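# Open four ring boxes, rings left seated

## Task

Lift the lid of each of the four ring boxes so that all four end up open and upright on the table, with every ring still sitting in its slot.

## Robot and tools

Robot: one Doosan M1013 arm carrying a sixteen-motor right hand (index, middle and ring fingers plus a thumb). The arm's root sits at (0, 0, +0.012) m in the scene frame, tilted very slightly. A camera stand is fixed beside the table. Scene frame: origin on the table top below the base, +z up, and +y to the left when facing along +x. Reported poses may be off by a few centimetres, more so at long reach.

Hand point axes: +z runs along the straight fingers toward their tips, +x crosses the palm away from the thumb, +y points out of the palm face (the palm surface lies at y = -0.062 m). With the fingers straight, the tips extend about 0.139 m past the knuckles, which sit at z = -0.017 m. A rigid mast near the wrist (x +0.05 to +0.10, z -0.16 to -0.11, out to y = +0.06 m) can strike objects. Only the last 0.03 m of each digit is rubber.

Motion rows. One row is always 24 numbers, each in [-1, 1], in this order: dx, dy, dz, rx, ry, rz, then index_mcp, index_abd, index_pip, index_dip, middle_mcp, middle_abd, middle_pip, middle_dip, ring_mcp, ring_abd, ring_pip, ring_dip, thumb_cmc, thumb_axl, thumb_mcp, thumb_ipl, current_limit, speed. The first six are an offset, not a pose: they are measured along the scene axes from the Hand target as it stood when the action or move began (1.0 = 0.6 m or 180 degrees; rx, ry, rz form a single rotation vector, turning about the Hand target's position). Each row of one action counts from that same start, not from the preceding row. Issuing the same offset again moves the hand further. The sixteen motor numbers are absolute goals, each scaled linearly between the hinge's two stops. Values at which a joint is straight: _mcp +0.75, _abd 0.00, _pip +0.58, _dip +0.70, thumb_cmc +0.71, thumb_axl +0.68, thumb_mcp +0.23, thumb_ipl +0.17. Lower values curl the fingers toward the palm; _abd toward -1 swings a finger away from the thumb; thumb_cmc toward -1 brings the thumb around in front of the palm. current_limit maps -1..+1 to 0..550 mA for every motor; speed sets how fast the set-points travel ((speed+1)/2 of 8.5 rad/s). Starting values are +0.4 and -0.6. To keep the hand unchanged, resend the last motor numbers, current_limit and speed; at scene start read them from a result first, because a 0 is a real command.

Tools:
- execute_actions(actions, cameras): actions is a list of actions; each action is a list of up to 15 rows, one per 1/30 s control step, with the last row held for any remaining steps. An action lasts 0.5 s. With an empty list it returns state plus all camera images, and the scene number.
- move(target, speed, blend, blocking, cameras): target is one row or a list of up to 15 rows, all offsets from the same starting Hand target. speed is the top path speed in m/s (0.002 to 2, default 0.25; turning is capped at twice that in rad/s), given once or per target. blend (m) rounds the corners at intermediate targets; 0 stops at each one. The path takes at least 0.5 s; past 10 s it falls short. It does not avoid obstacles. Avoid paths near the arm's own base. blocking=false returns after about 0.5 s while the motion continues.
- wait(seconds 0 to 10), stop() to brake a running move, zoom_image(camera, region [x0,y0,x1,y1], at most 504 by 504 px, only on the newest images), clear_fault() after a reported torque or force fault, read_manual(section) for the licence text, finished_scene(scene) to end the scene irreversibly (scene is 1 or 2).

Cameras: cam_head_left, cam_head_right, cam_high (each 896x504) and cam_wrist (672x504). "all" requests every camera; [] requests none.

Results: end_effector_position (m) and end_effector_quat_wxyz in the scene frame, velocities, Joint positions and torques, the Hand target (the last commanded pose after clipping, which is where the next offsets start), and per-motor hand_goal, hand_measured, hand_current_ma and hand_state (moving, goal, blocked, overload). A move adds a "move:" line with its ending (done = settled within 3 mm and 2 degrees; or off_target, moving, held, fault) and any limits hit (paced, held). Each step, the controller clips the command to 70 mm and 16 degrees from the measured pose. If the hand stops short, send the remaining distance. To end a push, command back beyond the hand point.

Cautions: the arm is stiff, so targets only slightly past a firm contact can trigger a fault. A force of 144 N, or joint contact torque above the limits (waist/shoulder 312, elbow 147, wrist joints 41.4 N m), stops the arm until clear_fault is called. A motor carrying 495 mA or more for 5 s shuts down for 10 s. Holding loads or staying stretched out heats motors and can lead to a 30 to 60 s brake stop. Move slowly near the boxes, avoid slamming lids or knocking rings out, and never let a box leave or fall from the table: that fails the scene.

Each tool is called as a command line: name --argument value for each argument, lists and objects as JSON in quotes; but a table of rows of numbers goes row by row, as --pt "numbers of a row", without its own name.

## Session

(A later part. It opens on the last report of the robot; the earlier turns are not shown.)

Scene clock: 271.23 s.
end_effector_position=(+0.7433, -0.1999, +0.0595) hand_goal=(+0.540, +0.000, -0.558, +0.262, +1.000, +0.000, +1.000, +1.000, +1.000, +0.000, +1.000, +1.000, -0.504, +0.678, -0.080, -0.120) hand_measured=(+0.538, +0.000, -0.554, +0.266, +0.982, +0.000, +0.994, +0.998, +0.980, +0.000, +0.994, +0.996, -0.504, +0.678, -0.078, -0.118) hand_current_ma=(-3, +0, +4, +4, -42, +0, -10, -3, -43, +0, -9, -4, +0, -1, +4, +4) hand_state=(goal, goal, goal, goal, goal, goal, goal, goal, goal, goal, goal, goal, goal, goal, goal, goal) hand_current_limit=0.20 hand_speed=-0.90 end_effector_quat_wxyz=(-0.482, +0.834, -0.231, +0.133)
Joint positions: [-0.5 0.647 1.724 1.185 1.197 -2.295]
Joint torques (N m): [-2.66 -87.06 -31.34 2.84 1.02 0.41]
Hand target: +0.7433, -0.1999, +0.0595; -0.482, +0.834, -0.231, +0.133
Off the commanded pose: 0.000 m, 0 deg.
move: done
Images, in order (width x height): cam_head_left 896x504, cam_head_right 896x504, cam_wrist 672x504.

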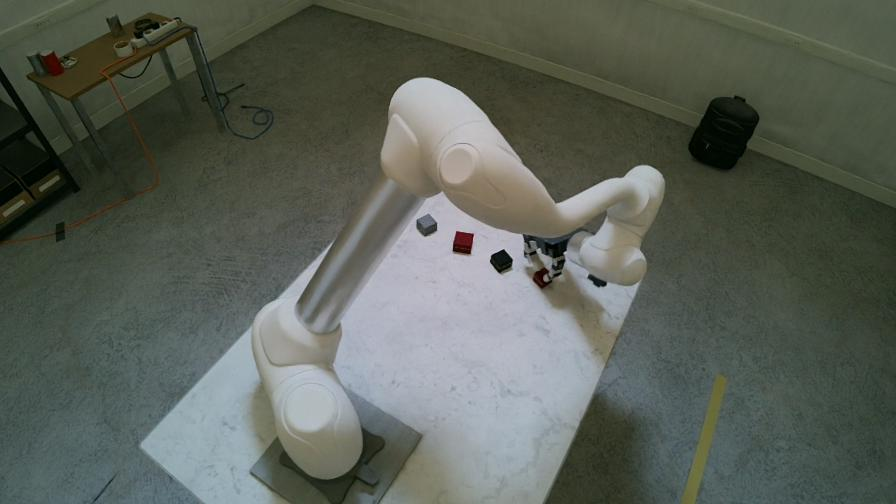

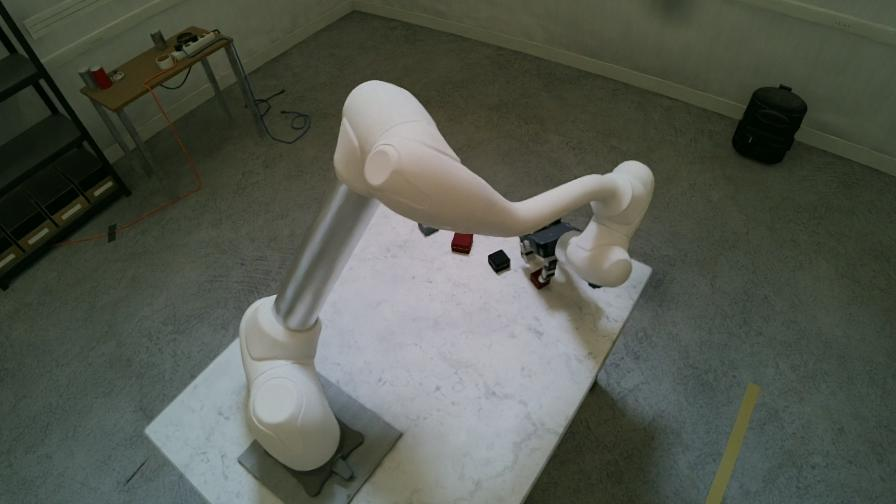

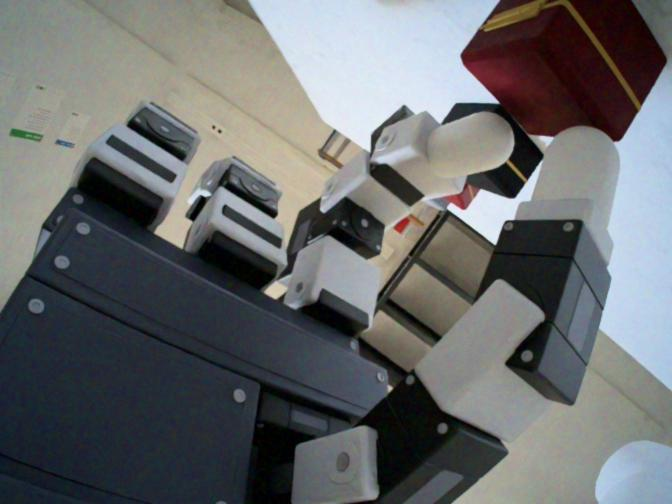

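move --pt "0 0 0 0 0 0 0.75 0 -0.558 0.261 1 0 1 1 1 0 1 1 -0.504 0.678 0.14 -0.121 0.2 -0.8" --pt "0 0 -0.026 0 0 0 0.75 0 -0.558 0.261 1 0 1 1 1 0 1 1 -0.504 0.678 0.14 -0.121 0.2 -0.8" --pt "0 0 -0.0262 0 0 0 0.54 0 -0.558 0.261 1 0 1 1 1 0 1 1 -0.504 0.678 -0.08 -0.121 0.2 -0.9" --speed 0.1 --cameras '["cam_head_left","cam_head_right","cam_wrist"]'

zoom_image --camera "cam_head_left" --region '[490, 230, 600, 320]'

zoom_image --camera "cam_head_right" --region '[490, 230, 600, 320]'

Scene clock: 285.40 s.
end_effector_position=(+0.7433, -0.1999, +0.0438) hand_goal=(+0.540, +0.000, -0.558, +0.262, +1.000, +0.000, +1.000, +1.000, +1.000, +0.000, +1.000, +1.000, -0.504, +0.678, -0.080, -0.120) hand_measured=(+0.584, +0.000, -0.552, +0.264, +0.982, +0.000, +0.994, +0.998, +0.980, +0.000, +0.994, +0.996, -0.504, +0.678, +0.000, -0.106) hand_current_ma=(+127, +0, +10, +3, -42, +0, -10, -3, -43, +0, -9, -4, +0, +0, +330, +36) hand_state=(blocked, goal, goal, goal, goal, goal, goal, goal, goal, goal, goal, goal, goal, goal, blocked, goal) hand_current_limit=0.20 hand_speed=-0.90 end_effector_quat_wxyz=(-0.482, +0.834, -0.231, +0.133)
Joint positions: [-0.5 0.665 1.728 1.193 1.189 -2.317]
Joint torques (N m): [-2.3 -85.4 -29.48 2.55 0.74 0.32]
Hand target: +0.7433, -0.1999, +0.0438; -0.482, +0.834, -0.231, +0.133
Off the commanded pose: 0.000 m, 0 deg.
move: done
Images, in order (width x height): cam_head_left 896x504, cam_head_right 896x504, cam_wrist 672x504.

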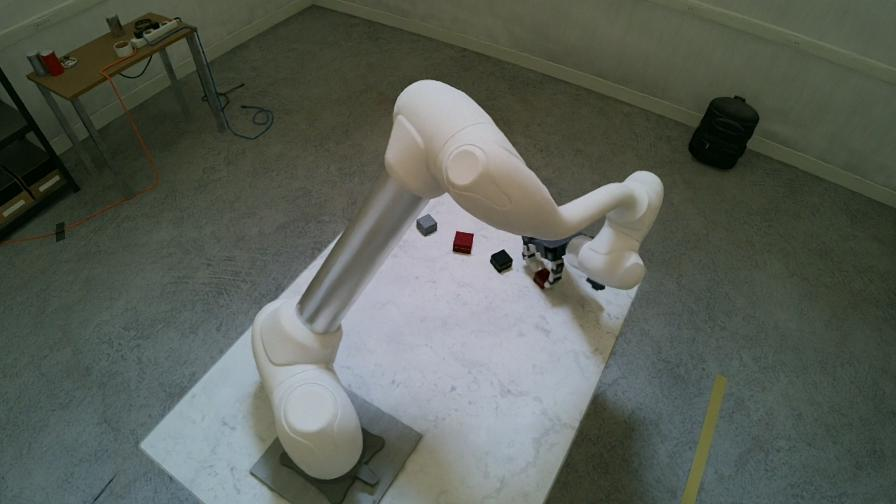

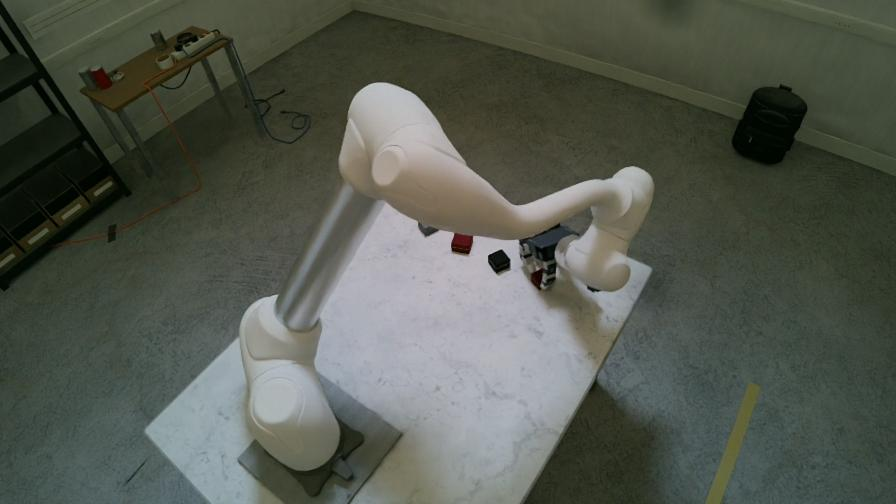

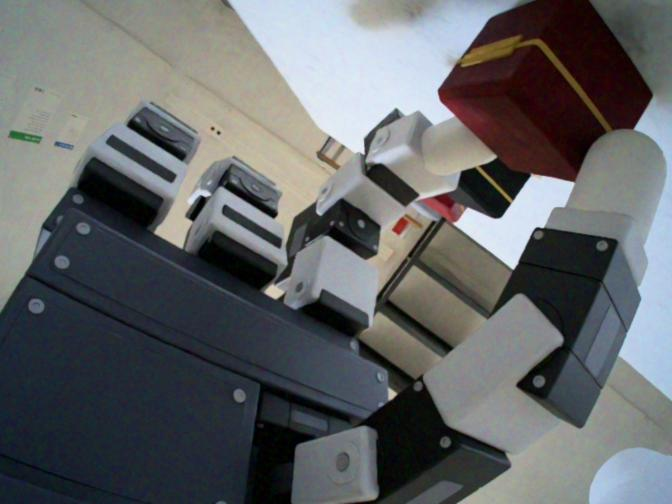

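Scaled by 4.582 from the camera's 896x504 image, which has a finer 1280x720 frame.

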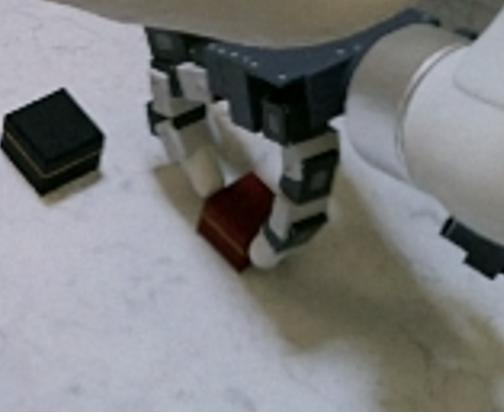

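Scaled by 4.582 from the camera's 896x504 image, which has a finer 1280x720 frame.

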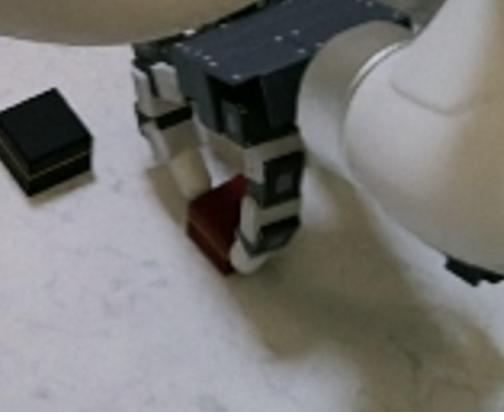

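move --pt "0 0 0 0 0 0 0.68 0 -0.558 0.261 1 0 1 1 1 0 1 1 -0.504 0.678 0.08 -0.121 0.2 -0.8" --pt "0 0 0.01 0 0 0 0.68 0 -0.558 0.261 1 0 1 1 1 0 1 1 -0.504 0.678 0.08 -0.121 0.2 -0.8" --pt "0 0 0.0102 0 0 0 0.52 0 -0.558 0.261 1 0 1 1 1 0 1 1 -0.504 0.678 -0.08 -0.121 0.2 -0.9" --speed 0.1 --cameras '["cam_head_left","cam_wrist"]'

zoom_image --camera "cam_head_left" --region '[490, 230, 600, 320]'

zoom_image --camera "cam_wrist" --region '[400, 0, 672, 220]'

Scene clock: 297.50 s.
end_effector_position=(+0.7433, -0.1999, +0.0499) hand_goal=(+0.520, +0.000, -0.558, +0.262, +1.000, +0.000, +1.000, +1.000, +1.000, +0.000, +1.000, +1.000, -0.504, +0.678, -0.080, -0.120) hand_measured=(+0.574, +0.000, -0.550, +0.264, +0.982, +0.000, +0.994, +0.998, +0.980, +0.000, +0.994, +0.996, -0.504, +0.678, -0.010, -0.106) hand_current_ma=(+166, +0, +14, +2, -42, +0, -10, -3, -43, +0, -9, -4, +0, +0, +306, +43) hand_state=(blocked, goal, goal, goal, goal, goal, goal, goal, goal, goal, goal, goal, goal, goal, blocked, goal) hand_current_limit=0.20 hand_speed=-0.90 end_effector_quat_wxyz=(-0.482, +0.834, -0.231, +0.133)
Joint positions: [-0.5 0.658 1.726 1.19 1.192 -2.309]
Joint torques (N m): [-2.27 -85.66 -30.03 2.59 0.77 0.36]
Hand target: +0.7433, -0.1999, +0.0499; -0.482, +0.834, -0.231, +0.133
Off the commanded pose: 0.000 m, 0 deg.
move: done
Images, in order (width x height): cam_head_left 896x504, cam_wrist 672x504.

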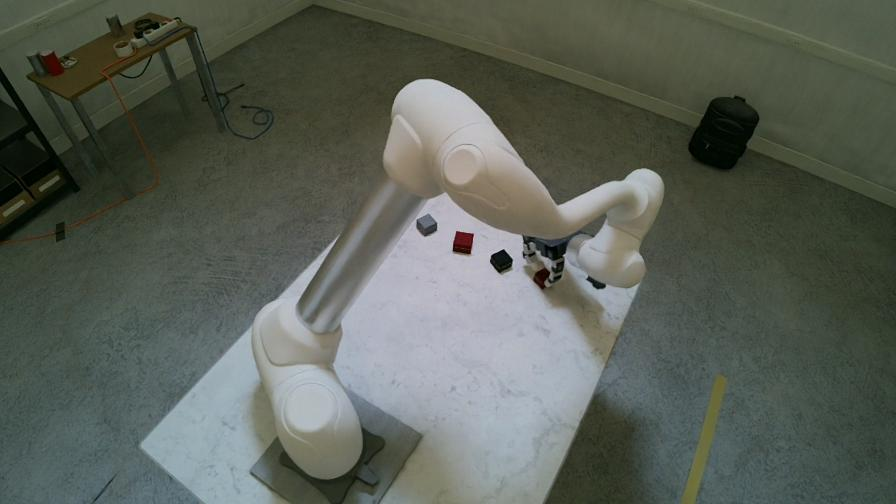

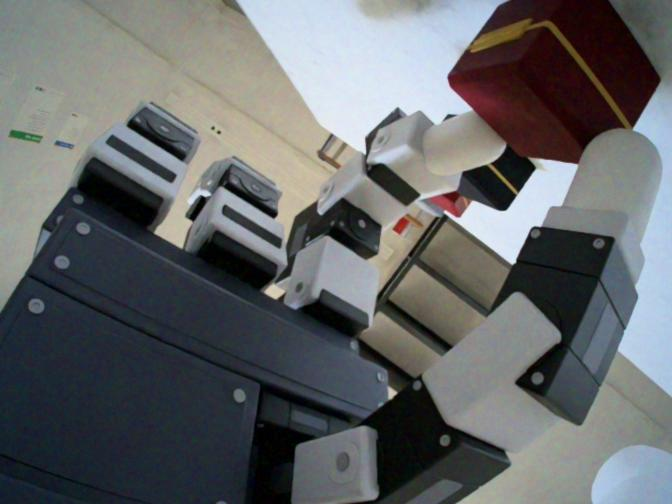

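Scaled by 4.582 from the camera's 896x504 image, which has a finer 1280x720 frame.

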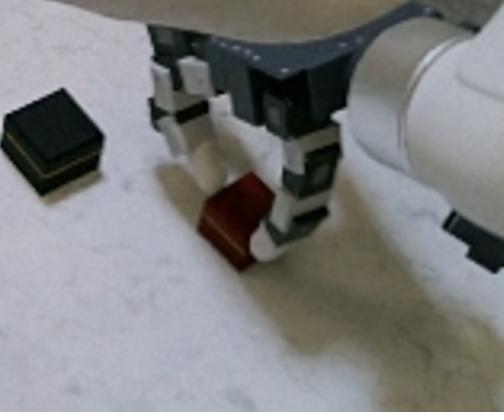

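Scaled by 1.853 from the camera's 672x504 image, which has a finer 960x720 frame.

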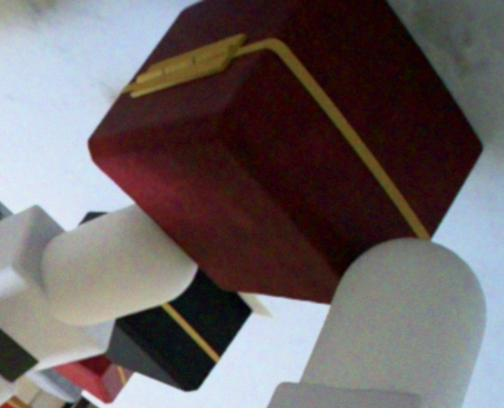

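move --target '[0.005,-0.003,0.022,0,0,0,0.52,0,-0.558,0.261,1,0,1,1,1,0,1,1,-0.504,0.678,-0.08,-0.121,0.2,-0.9]' --speed 0.04 --cameras '["cam_head_left","cam_wrist"]'

zoom_image --camera "cam_head_left" --region '[490, 230, 600, 320]'

zoom_image --camera "cam_wrist" --region '[400, 0, 672, 220]'

Scene clock: 309.20 s.
end_effector_position=(+0.7462, -0.2017, +0.0631) hand_goal=(+0.520, +0.000, -0.558, +0.262, +1.000, +0.000, +1.000, +1.000, +1.000, +0.000, +1.000, +1.000, -0.504, +0.678, -0.080, -0.120) hand_measured=(+0.518, +0.000, -0.554, +0.266, +0.982, +0.000, +0.994, +0.998, +0.980, +0.000, +0.994, +0.996, -0.504, +0.678, -0.078, -0.116) hand_current_ma=(-2, +0, +7, +5, -42, +0, -10, -3, -43, +0, -9, -4, +0, +0, +4, +6) hand_state=(goal, goal, goal, goal, goal, goal, goal, goal, goal, goal, goal, goal, goal, goal, goal, goal) hand_current_limit=0.20 hand_speed=-0.90 end_effector_quat_wxyz=(-0.482, +0.834, -0.231, +0.133)
Joint positions: [-0.5 0.647 1.715 1.182 1.201 -2.286]
Joint torques (N m): [-2.84 -87.91 -31.79 2.81 0.96 0.3]
Hand target: +0.7463, -0.2017, +0.0631; -0.482, +0.834, -0.231, +0.133
Off the commanded pose: 0.000 m, 0 deg.
move: done
Images, in order (width x height): cam_head_left 896x504, cam_wrist 672x504.

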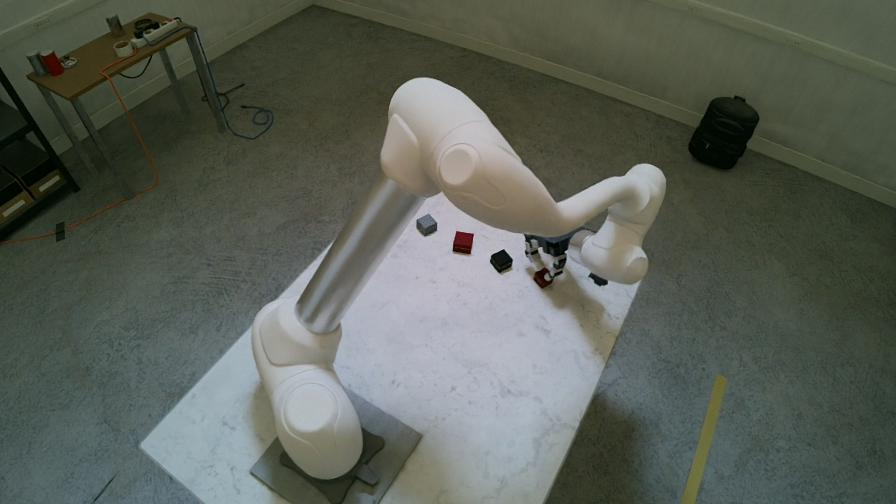

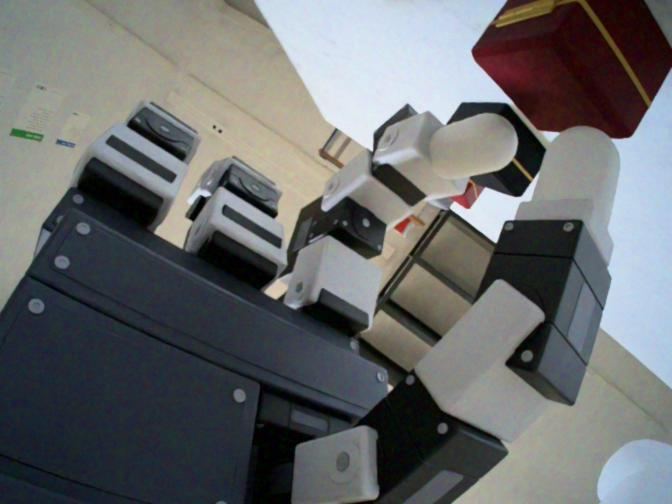

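Scaled by 4.582 from the camera's 896x504 image, which has a finer 1280x720 frame.

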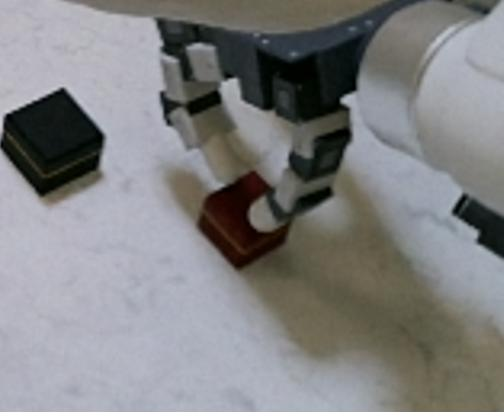

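Scaled by 1.853 from the camera's 672x504 image, which has a finer 960x720 frame.

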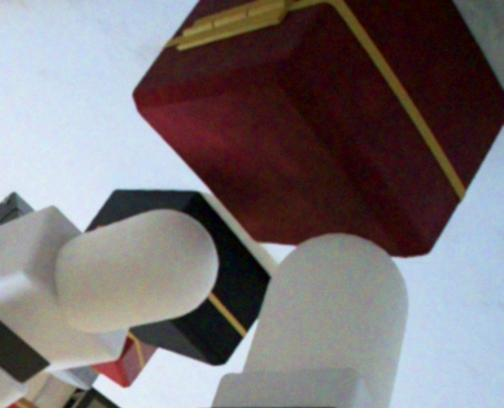

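move --pt "0 0 0 0 0 0 0.72 0 -0.558 0.261 1 0 1 1 1 0 1 1 -0.504 0.678 0.12 -0.121 0.5 -0.8" --pt "-0.005 0.003 -0.028 0 0 0 0.72 0 -0.558 0.261 1 0 1 1 1 0 1 1 -0.504 0.678 0.12 -0.121 0.5 -0.8" --pt "-0.005 0.003 -0.0282 0 0 0 0.4 0 -0.558 0.261 1 0 1 1 1 0 1 1 -0.504 0.678 -0.18 -0.121 0.5 -0.9" --speed 0.1 --cameras '["cam_head_left","cam_wrist"]'

move --target '[0.005,-0.003,0.022,0,0,0,0.4,0,-0.558,0.261,1,0,1,1,1,0,1,1,-0.504,0.678,-0.18,-0.121,0.5,-0.9]' --speed 0.04 --cameras '["cam_head_left","cam_wrist"]'

zoom_image --camera "cam_head_left" --region '[490, 230, 600, 320]'

zoom_image --camera "cam_wrist" --region '[400, 0, 672, 220]'

Scene clock: 324.73 s.
end_effector_position=(+0.7433, -0.1999, +0.0462) hand_goal=(+0.400, +0.000, -0.558, +0.262, +1.000, +0.000, +1.000, +1.000, +1.000, +0.000, +1.000, +1.000, -0.504, +0.678, -0.180, -0.120) hand_measured=(+0.572, +0.000, -0.546, +0.262, +0.982, +0.000, +0.994, +0.998, +0.980, +0.000, +0.994, +0.996, -0.504, +0.678, -0.002, -0.104) hand_current_ma=(+412, +0, +20, +0, -42, +0, -10, -3, -43, +0, -9, -4, +0, +0, +412, +47) hand_state=(blocked, goal, goal, goal, goal, goal, goal, goal, goal, goal, goal, goal, goal, goal, blocked, goal) hand_current_limit=0.50 hand_speed=-0.90 end_effector_quat_wxyz=(-0.482, +0.834, -0.231, +0.133)
Joint positions: [-0.5 0.663 1.727 1.192 1.19 -2.314]
Joint torques (N m): [-3.18 -83.73 -28.97 2.17 0.33 0.23]
Hand target: +0.7433, -0.1999, +0.0462; -0.482, +0.834, -0.231, +0.133
Off the commanded pose: 0.000 m, 0 deg.
move: done
Images, in order (width x height): cam_head_left 896x504, cam_wrist 672x504.

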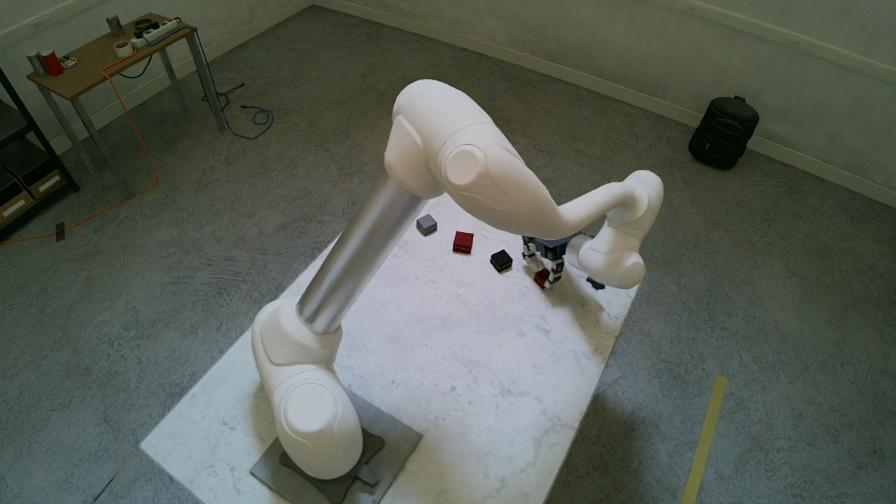

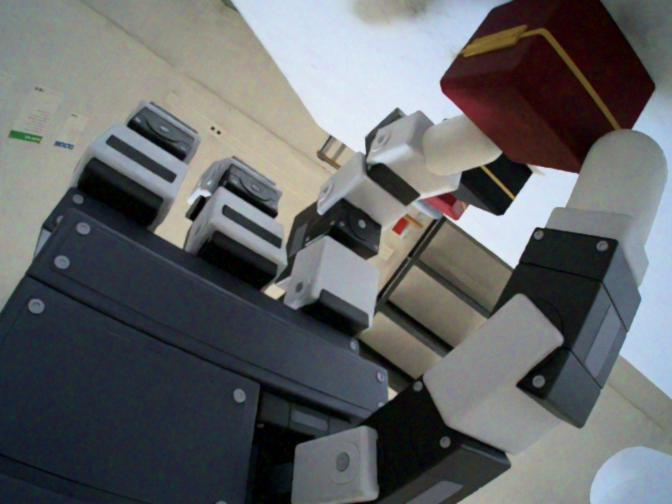

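Scene clock: 325.47 s.
end_effector_position=(+0.7462, -0.2018, +0.0594) hand_goal=(+0.400, +0.000, -0.558, +0.262, +1.000, +0.000, +1.000, +1.000, +1.000, +0.000, +1.000, +1.000, -0.504, +0.678, -0.180, -0.120) hand_measured=(+0.548, +0.000, -0.526, +0.278, +0.982, +0.000, +0.994, +0.998, +0.980, +0.000, +0.994, +0.996, -0.504, +0.678, -0.002, -0.094) hand_current_ma=(+412, +0, +80, +32, -42, +0, -10, -3, -43, +0, -9, -4, +0, +0, +413, +87) hand_state=(blocked, goal, blocked, goal, goal, goal, goal, goal, goal, goal, goal, goal, goal, goal, blocked, blocked) hand_current_limit=0.50 hand_speed=-0.90 end_effector_quat_wxyz=(-0.482, +0.834, -0.231, +0.133)
Joint positions: [-0.5 0.651 1.716 1.184 1.199 -2.291]
Joint torques (N m): [-2.55 -88.24 -32.05 2.91 1.07 0.61]
Hand target: +0.7463, -0.2017, +0.0594; -0.482, +0.834, -0.231, +0.133
Off the commanded pose: 0.000 m, 0 deg.
move: done
Images, in order (width x height): cam_head_left 896x504, cam_wrist 672x504.

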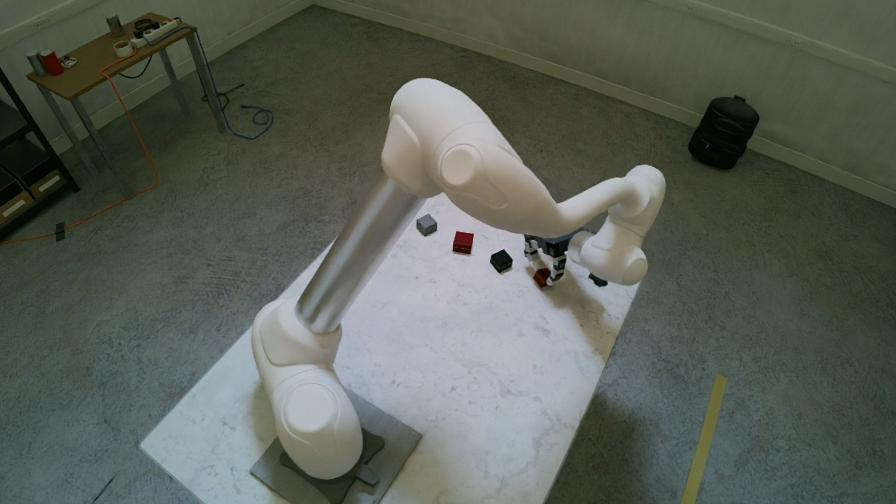

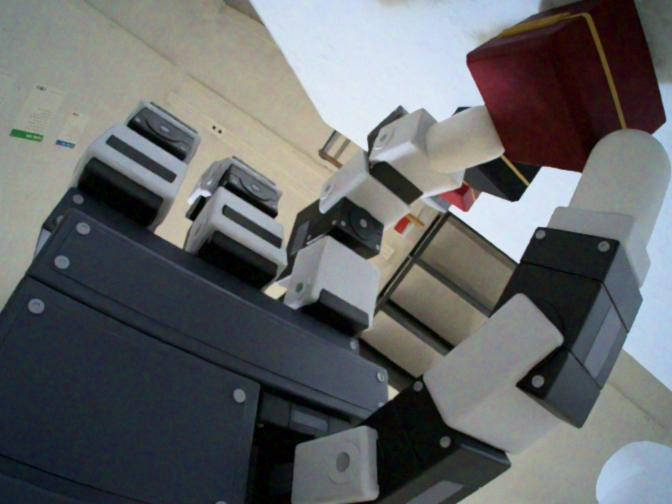

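Scaled by 4.582 from the camera's 896x504 image, which has a finer 1280x720 frame.

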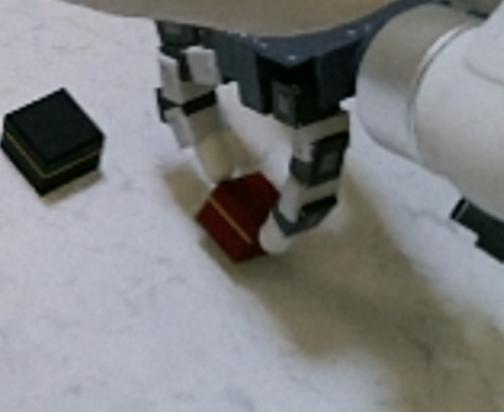

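Scaled by 1.853 from the camera's 672x504 image, which has a finer 960x720 frame.

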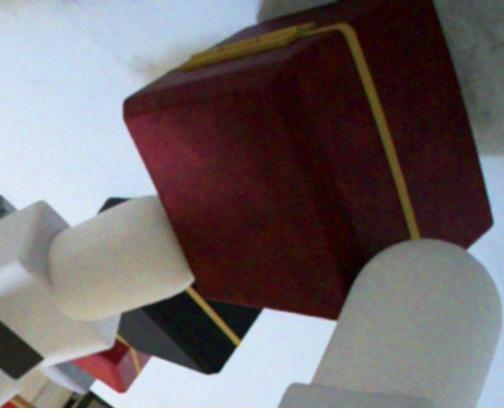

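move --pt "-0.005 0.003 -0.022 0 0 0 0.4 0 -0.558 0.261 1 0 1 1 1 0 1 1 -0.504 0.678 -0.18 -0.121 0.5 -0.8" --pt "-0.005 0.003 -0.0222 0 0 0 0.72 0 -0.558 0.261 1 0 1 1 1 0 1 1 -0.504 0.678 0.12 -0.121 0.5 -0.8" --pt "-0.010 0.006 -0.0115 0 0 0 0.72 0 -0.558 0.261 1 0 1 1 1 0 1 1 -0.504 0.678 0.12 -0.121 0.5 -0.8" --pt "-0.010 0.006 -0.0117 0 0 0 0.4 0 -0.558 0.261 1 0 1 1 1 0 1 1 -0.504 0.678 -0.18 -0.121 0.5 -0.9" --speed 0.06 --cameras '["cam_wrist"]'

zoom_image --camera "cam_wrist" --region '[400, 0, 672, 220]'

move --target '[0.005,-0.003,0.020,0,0,0,0.4,0,-0.558,0.261,1,0,1,1,1,0,1,1,-0.504,0.678,-0.18,-0.121,0.5,-0.9]' --speed 0.04 --cameras '["cam_head_left","cam_wrist"]'

zoom_image --camera "cam_head_left" --region '[490, 230, 600, 320]'

zoom_image --camera "cam_wrist" --region '[400, 0, 672, 220]'

Scene clock: 359.67 s.
end_effector_position=(+0.7402, -0.1981, +0.0524) hand_goal=(+0.400, +0.000, -0.558, +0.262, +1.000, +0.000, +1.000, +1.000, +1.000, +0.000, +1.000, +1.000, -0.504, +0.678, -0.180, -0.120) hand_measured=(+0.546, +0.000, -0.550, +0.260, +0.982, +0.000, +0.994, +0.998, +0.980, +0.000, +0.994, +0.996, -0.506, +0.678, -0.024, -0.102) hand_current_ma=(+406, +0, +14, -1, -42, +0, -10, -3, -43, +0, -9, -4, -1, +0, +405, +55) hand_state=(moving, goal, goal, goal, goal, goal, goal, goal, goal, goal, goal, goal, goal, goal, moving, goal) hand_current_limit=0.50 hand_speed=-0.90 end_effector_quat_wxyz=(-0.482, +0.834, -0.231, +0.133)
Joint positions: [-0.5 0.651 1.733 1.19 1.192 -2.309]
Joint torques (N m): [-3.03 -83.5 -28.94 2.1 0.28 0.17]
Hand target: +0.7403, -0.1981, +0.0524; -0.482, +0.834, -0.231, +0.133
Off the commanded pose: 0.000 m, 0 deg.
move: done
Images, in order (width x height): cam_wrist 672x504.

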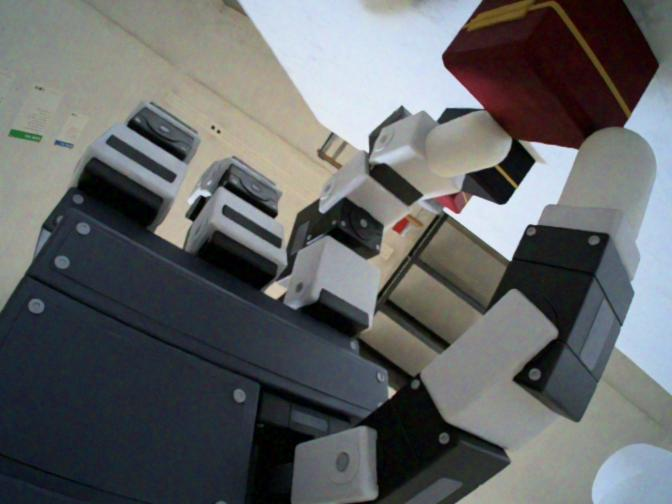

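Scaled by 1.853 from the camera's 672x504 image, which has a finer 960x720 frame.

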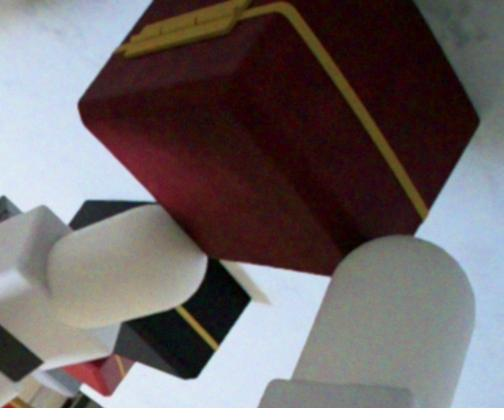

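Scene clock: 360.40 s.
end_effector_position=(+0.7432, -0.1999, +0.0643) hand_goal=(+0.400, +0.000, -0.558, +0.262, +1.000, +0.000, +1.000, +1.000, +1.000, +0.000, +1.000, +1.000, -0.504, +0.678, -0.180, -0.120) hand_measured=(+0.406, +0.000, -0.552, +0.266, +0.982, +0.000, +0.994, +0.998, +0.980, +0.000, +0.994, +0.996, -0.504, +0.678, -0.154, -0.114) hand_current_ma=(+12, +0, +10, +4, -42, +0, -10, -3, -43, +0, -9, -4, +0, +0, +86, +15) hand_state=(goal, goal, goal, goal, goal, goal, goal, goal, goal, goal, goal, goal, goal, goal, blocked, goal) hand_current_limit=0.50 hand_speed=-0.90 end_effector_quat_wxyz=(-0.482, +0.834, -0.231, +0.133)
Joint positions: [-0.499 0.641 1.722 1.182 1.2 -2.288]
Joint torques (N m): [-2.63 -86.97 -31.48 2.9 0.97 0.58]
Hand target: +0.7433, -0.1999, +0.0644; -0.482, +0.834, -0.231, +0.133
Off the commanded pose: 0.000 m, 0 deg.
move: done
Images, in order (width x height): cam_head_left 896x504, cam_wrist 672x504.

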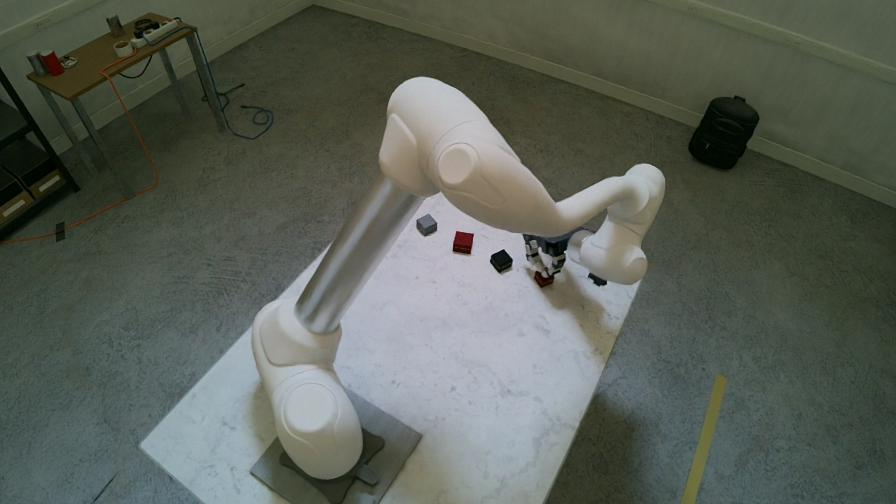

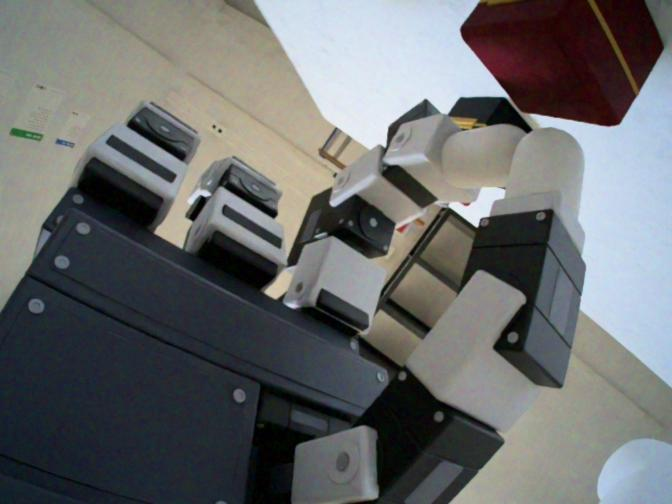

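Scaled by 4.582 from the camera's 896x504 image, which has a finer 1280x720 frame.

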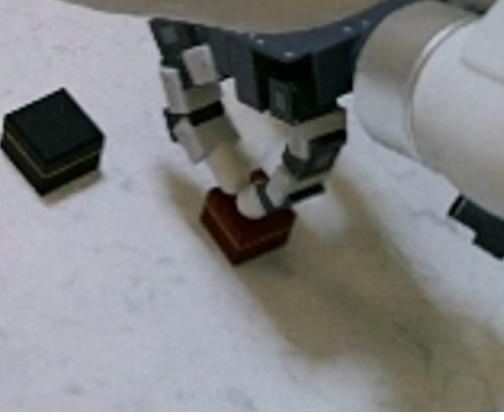

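Scaled by 1.853 from the camera's 672x504 image, which has a finer 960x720 frame.

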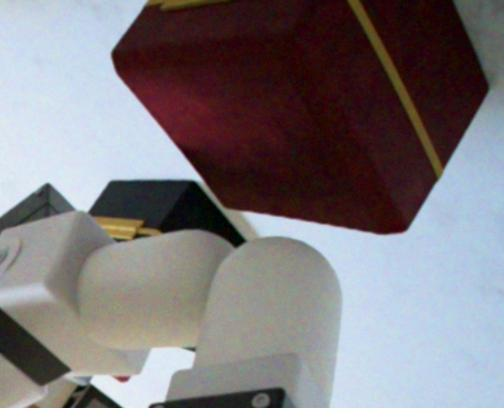

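move --pt "0 0 0 0 0 0 0.72 0 -0.558 0.261 1 0 1 1 1 0 1 1 -0.504 0.678 0.12 -0.121 0.5 -0.7" --pt "-0.003 0.002 -0.0255 0 0 0 0.72 0 -0.558 0.261 1 0 1 1 1 0 1 1 -0.504 0.678 0.12 -0.121 0.5 -0.7" --pt "-0.003 0.002 -0.0257 0 0 0 0.46 0 -0.558 0.261 1 0 1 1 1 0 1 1 -0.504 0.678 -0.14 -0.121 0.5 -0.9" --pt "0.002 -0.001 -0.006 0 0 0 0.46 0 -0.558 0.261 1 0 1 1 1 0 1 1 -0.504 0.678 -0.14 -0.121 0.5 -0.9" --speed 0.05 --cameras '["cam_head_left","cam_wrist"]'

zoom_image --camera "cam_wrist" --region '[400, 0, 672, 220]'

zoom_image --camera "cam_head_left" --region '[490, 230, 600, 320]'

Scene clock: 439.27 s.
end_effector_position=(+0.7444, -0.2005, +0.0607) hand_goal=(+0.460, +0.000, -0.558, +0.262, +1.000, +0.000, +1.000, +1.000, +1.000, +0.000, +1.000, +1.000, -0.504, +0.678, -0.140, -0.120) hand_measured=(+0.556, +0.000, -0.528, +0.276, +0.982, +0.000, +0.994, +0.998, +0.980, +0.000, +0.994, +0.996, -0.504, +0.678, -0.018, -0.096) hand_current_ma=(+352, +0, +71, +29, -42, +0, -10, -3, -43, +0, -9, -4, -1, +0, +412, +81) hand_state=(blocked, goal, blocked, goal, goal, goal, goal, goal, goal, goal, goal, goal, goal, goal, blocked, blocked) hand_current_limit=0.50 hand_speed=-0.90 end_effector_quat_wxyz=(-0.482, +0.834, -0.231, +0.133)
Joint positions: [-0.499 0.647 1.72 1.184 1.198 -2.291]
Joint torques (N m): [-2.9 -87.37 -31.43 2.87 1.11 0.53]
Hand target: +0.7445, -0.2005, +0.0608; -0.482, +0.834, -0.231, +0.133
Off the commanded pose: 0.000 m, 0 deg.
move: done
Images, in order (width x height): cam_head_left 896x504, cam_wrist 672x504.

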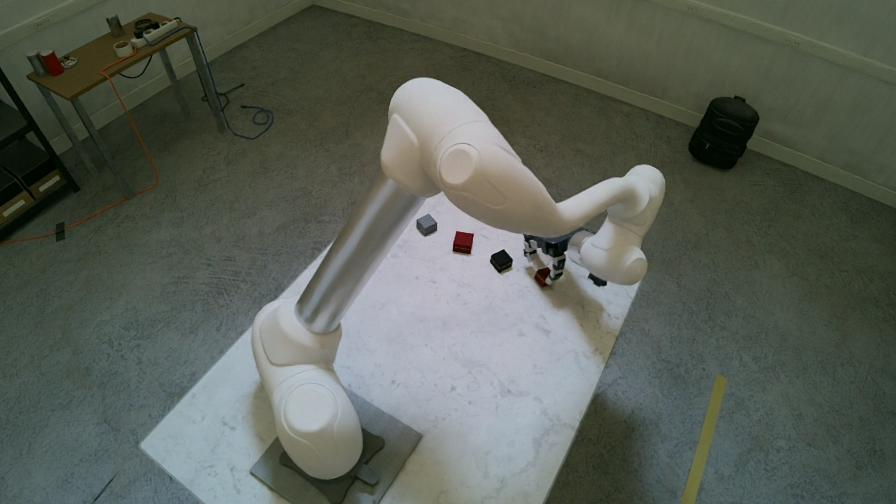

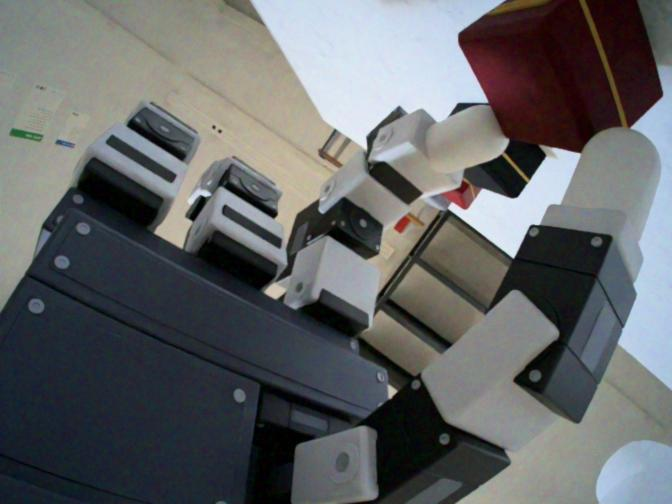

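Scaled by 1.853 from the camera's 672x504 image, which has a finer 960x720 frame.

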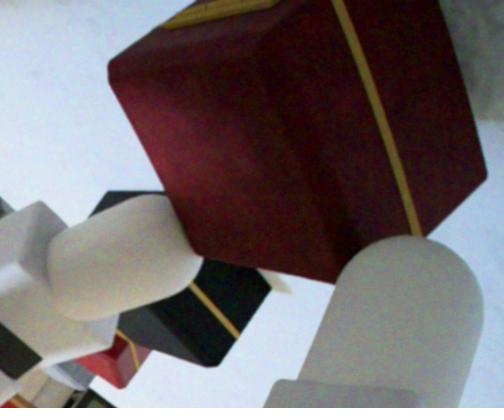

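Scaled by 4.582 from the camera's 896x504 image, which has a finer 1280x720 frame.

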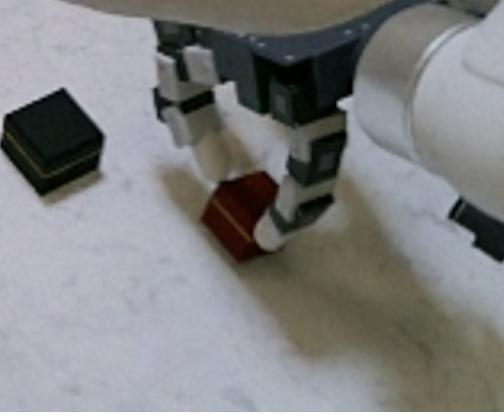

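move --pt "-0.005 0.003 -0.0205 0 0 0 0.46 0 -0.558 0.261 1 0 1 1 1 0 1 1 -0.504 0.678 -0.14 -0.121 0.5 -0.7" --pt "-0.005 0.003 -0.0207 0 0 0 0.75 0 -0.558 0.261 1 0 1 1 1 0 1 1 -0.504 0.678 0.135 -0.121 0.5 -0.7" --pt "-0.005 0.003 0.33 0 0 0 0.616 -0.2 -0.504 0.261 0.452 0.2 -0.212 0.261 1 0 1 1 -0.671 0.678 0.135 0.06 0.5 -0.7" --speed '[0.05,0.1,0.3]'

move --target '[-0.068,0.0097,0,0.0598,0.0149,0.4986,0.616,-0.2,-0.504,0.261,0.452,0.2,-0.212,0.261,1,0,1,1,-0.671,0.678,0.135,0.06,0.5,-0.7]' --speed 0.35 --cameras '["all"]'

zoom_image --camera "cam_high" --region '[410, 300, 530, 390]'

Scene clock: 520.47 s.
end_effector_position=(+0.7415, -0.1987, +0.2588) hand_goal=(+0.616, -0.200, -0.504, +0.262, +0.452, +0.200, -0.212, +0.262, +1.000, +0.000, +1.000, +1.000, -0.670, +0.678, +0.136, +0.060) hand_measured=(+0.600, -0.188, -0.508, +0.260, +0.452, +0.178, -0.206, +0.264, +0.982, +0.000, +0.994, +0.996, -0.666, +0.678, +0.132, +0.058) hand_current_ma=(-36, +20, -5, -3, -1, -39, +8, +3, -39, +0, -8, -4, +4, +0, -7, -5) hand_state=(goal, goal, goal, goal, goal, blocked, goal, goal, goal, goal, goal, goal, goal, goal, goal, goal) hand_current_limit=0.50 hand_speed=-0.70 end_effector_quat_wxyz=(-0.482, +0.834, -0.231, +0.133)
Joint positions: [-0.497 0.449 1.616 1.096 1.324 -2.003]
Joint torques (N m): [-2.55 -76.77 -37.63 3.74 0.54 0.42]
Hand target: +0.7415, -0.1987, +0.2588; -0.482, +0.834, -0.231, +0.133
Off the commanded pose: 0.000 m, 0 deg.
move: done

Scene clock: 523.27 s.
end_effector_position=(+0.7007, -0.1929, +0.2587) hand_goal=(+0.616, -0.200, -0.504, +0.262, +0.452, +0.200, -0.212, +0.262, +1.000, +0.000, +1.000, +1.000, -0.670, +0.678, +0.136, +0.060) hand_measured=(+0.600, -0.188, -0.508, +0.260, +0.452, +0.178, -0.206, +0.264, +0.982, +0.000, +0.994, +0.996, -0.668, +0.678, +0.132, +0.058) hand_current_ma=(-36, +19, -5, -3, -1, -39, +7, +3, -39, +0, -8, -4, +3, +0, -6, -4) hand_state=(goal, goal, goal, goal, goal, blocked, goal, goal, goal, goal, goal, goal, goal, goal, goal, goal) hand_current_limit=0.50 hand_speed=-0.70 end_effector_quat_wxyz=(-0.499, +0.713, +0.404, -0.283)
Joint positions: [-0.302 0.728 1.217 0.276 2.393 -2.859]
Joint torques (N m): [-2.54 -97.94 -36.44 4.67 1.71 0.36]
Hand target: +0.7007, -0.1929, +0.2588; -0.499, +0.713, +0.404, -0.283
Off the commanded pose: 0.000 m, 0 deg.
move: done

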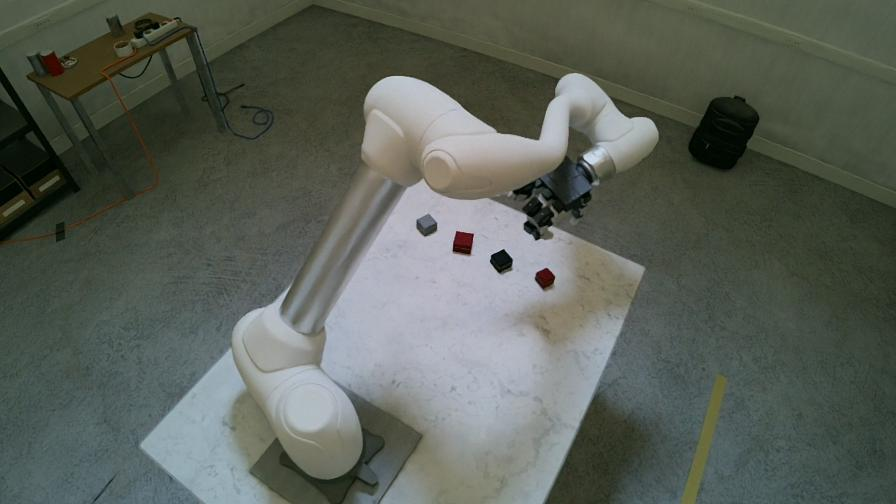

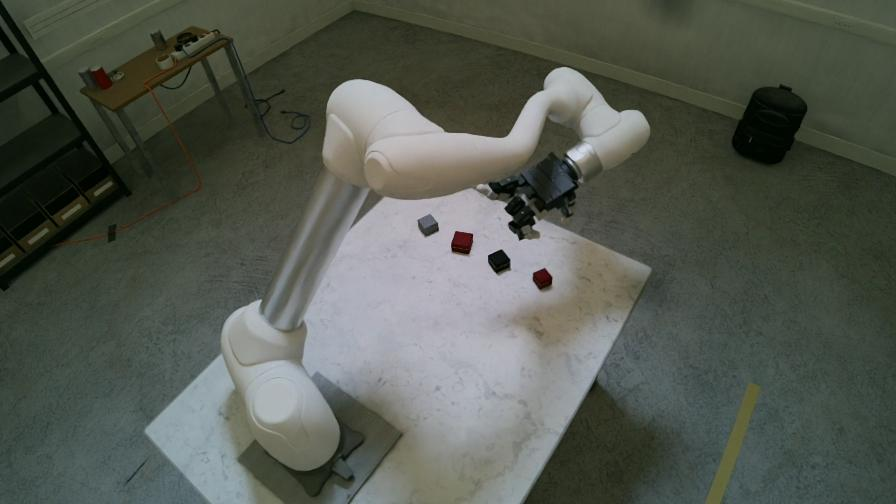

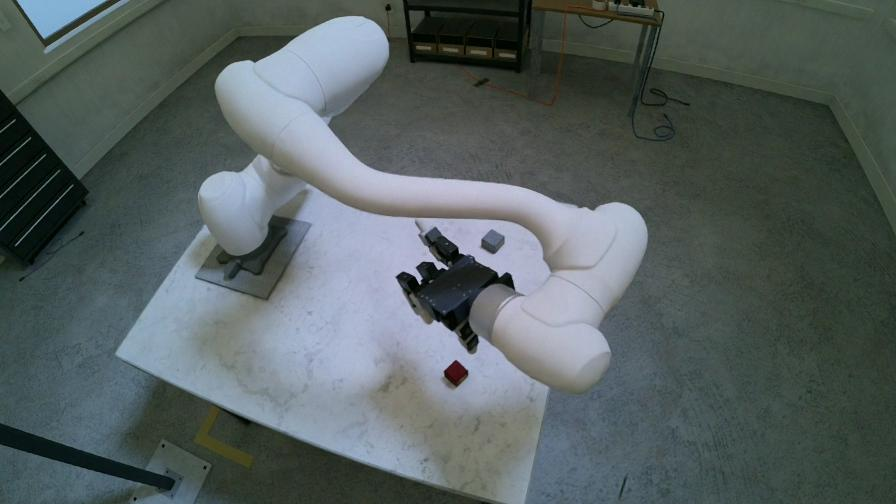

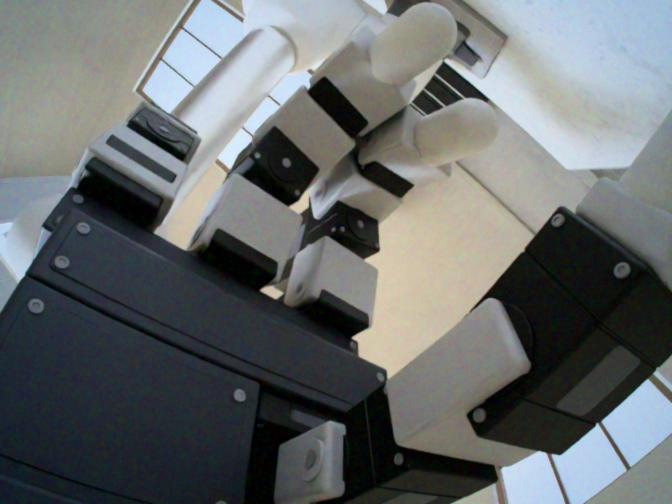

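Scaled by 4.200 from the camera's 896x504 image, which has a finer 1280x720 frame.

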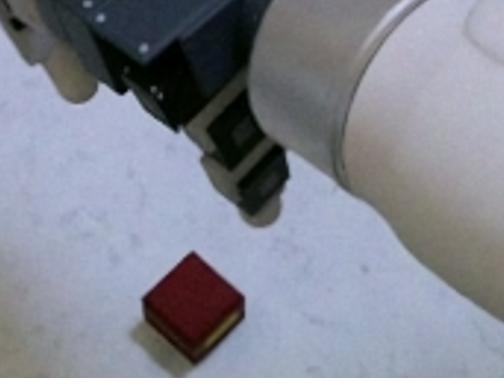

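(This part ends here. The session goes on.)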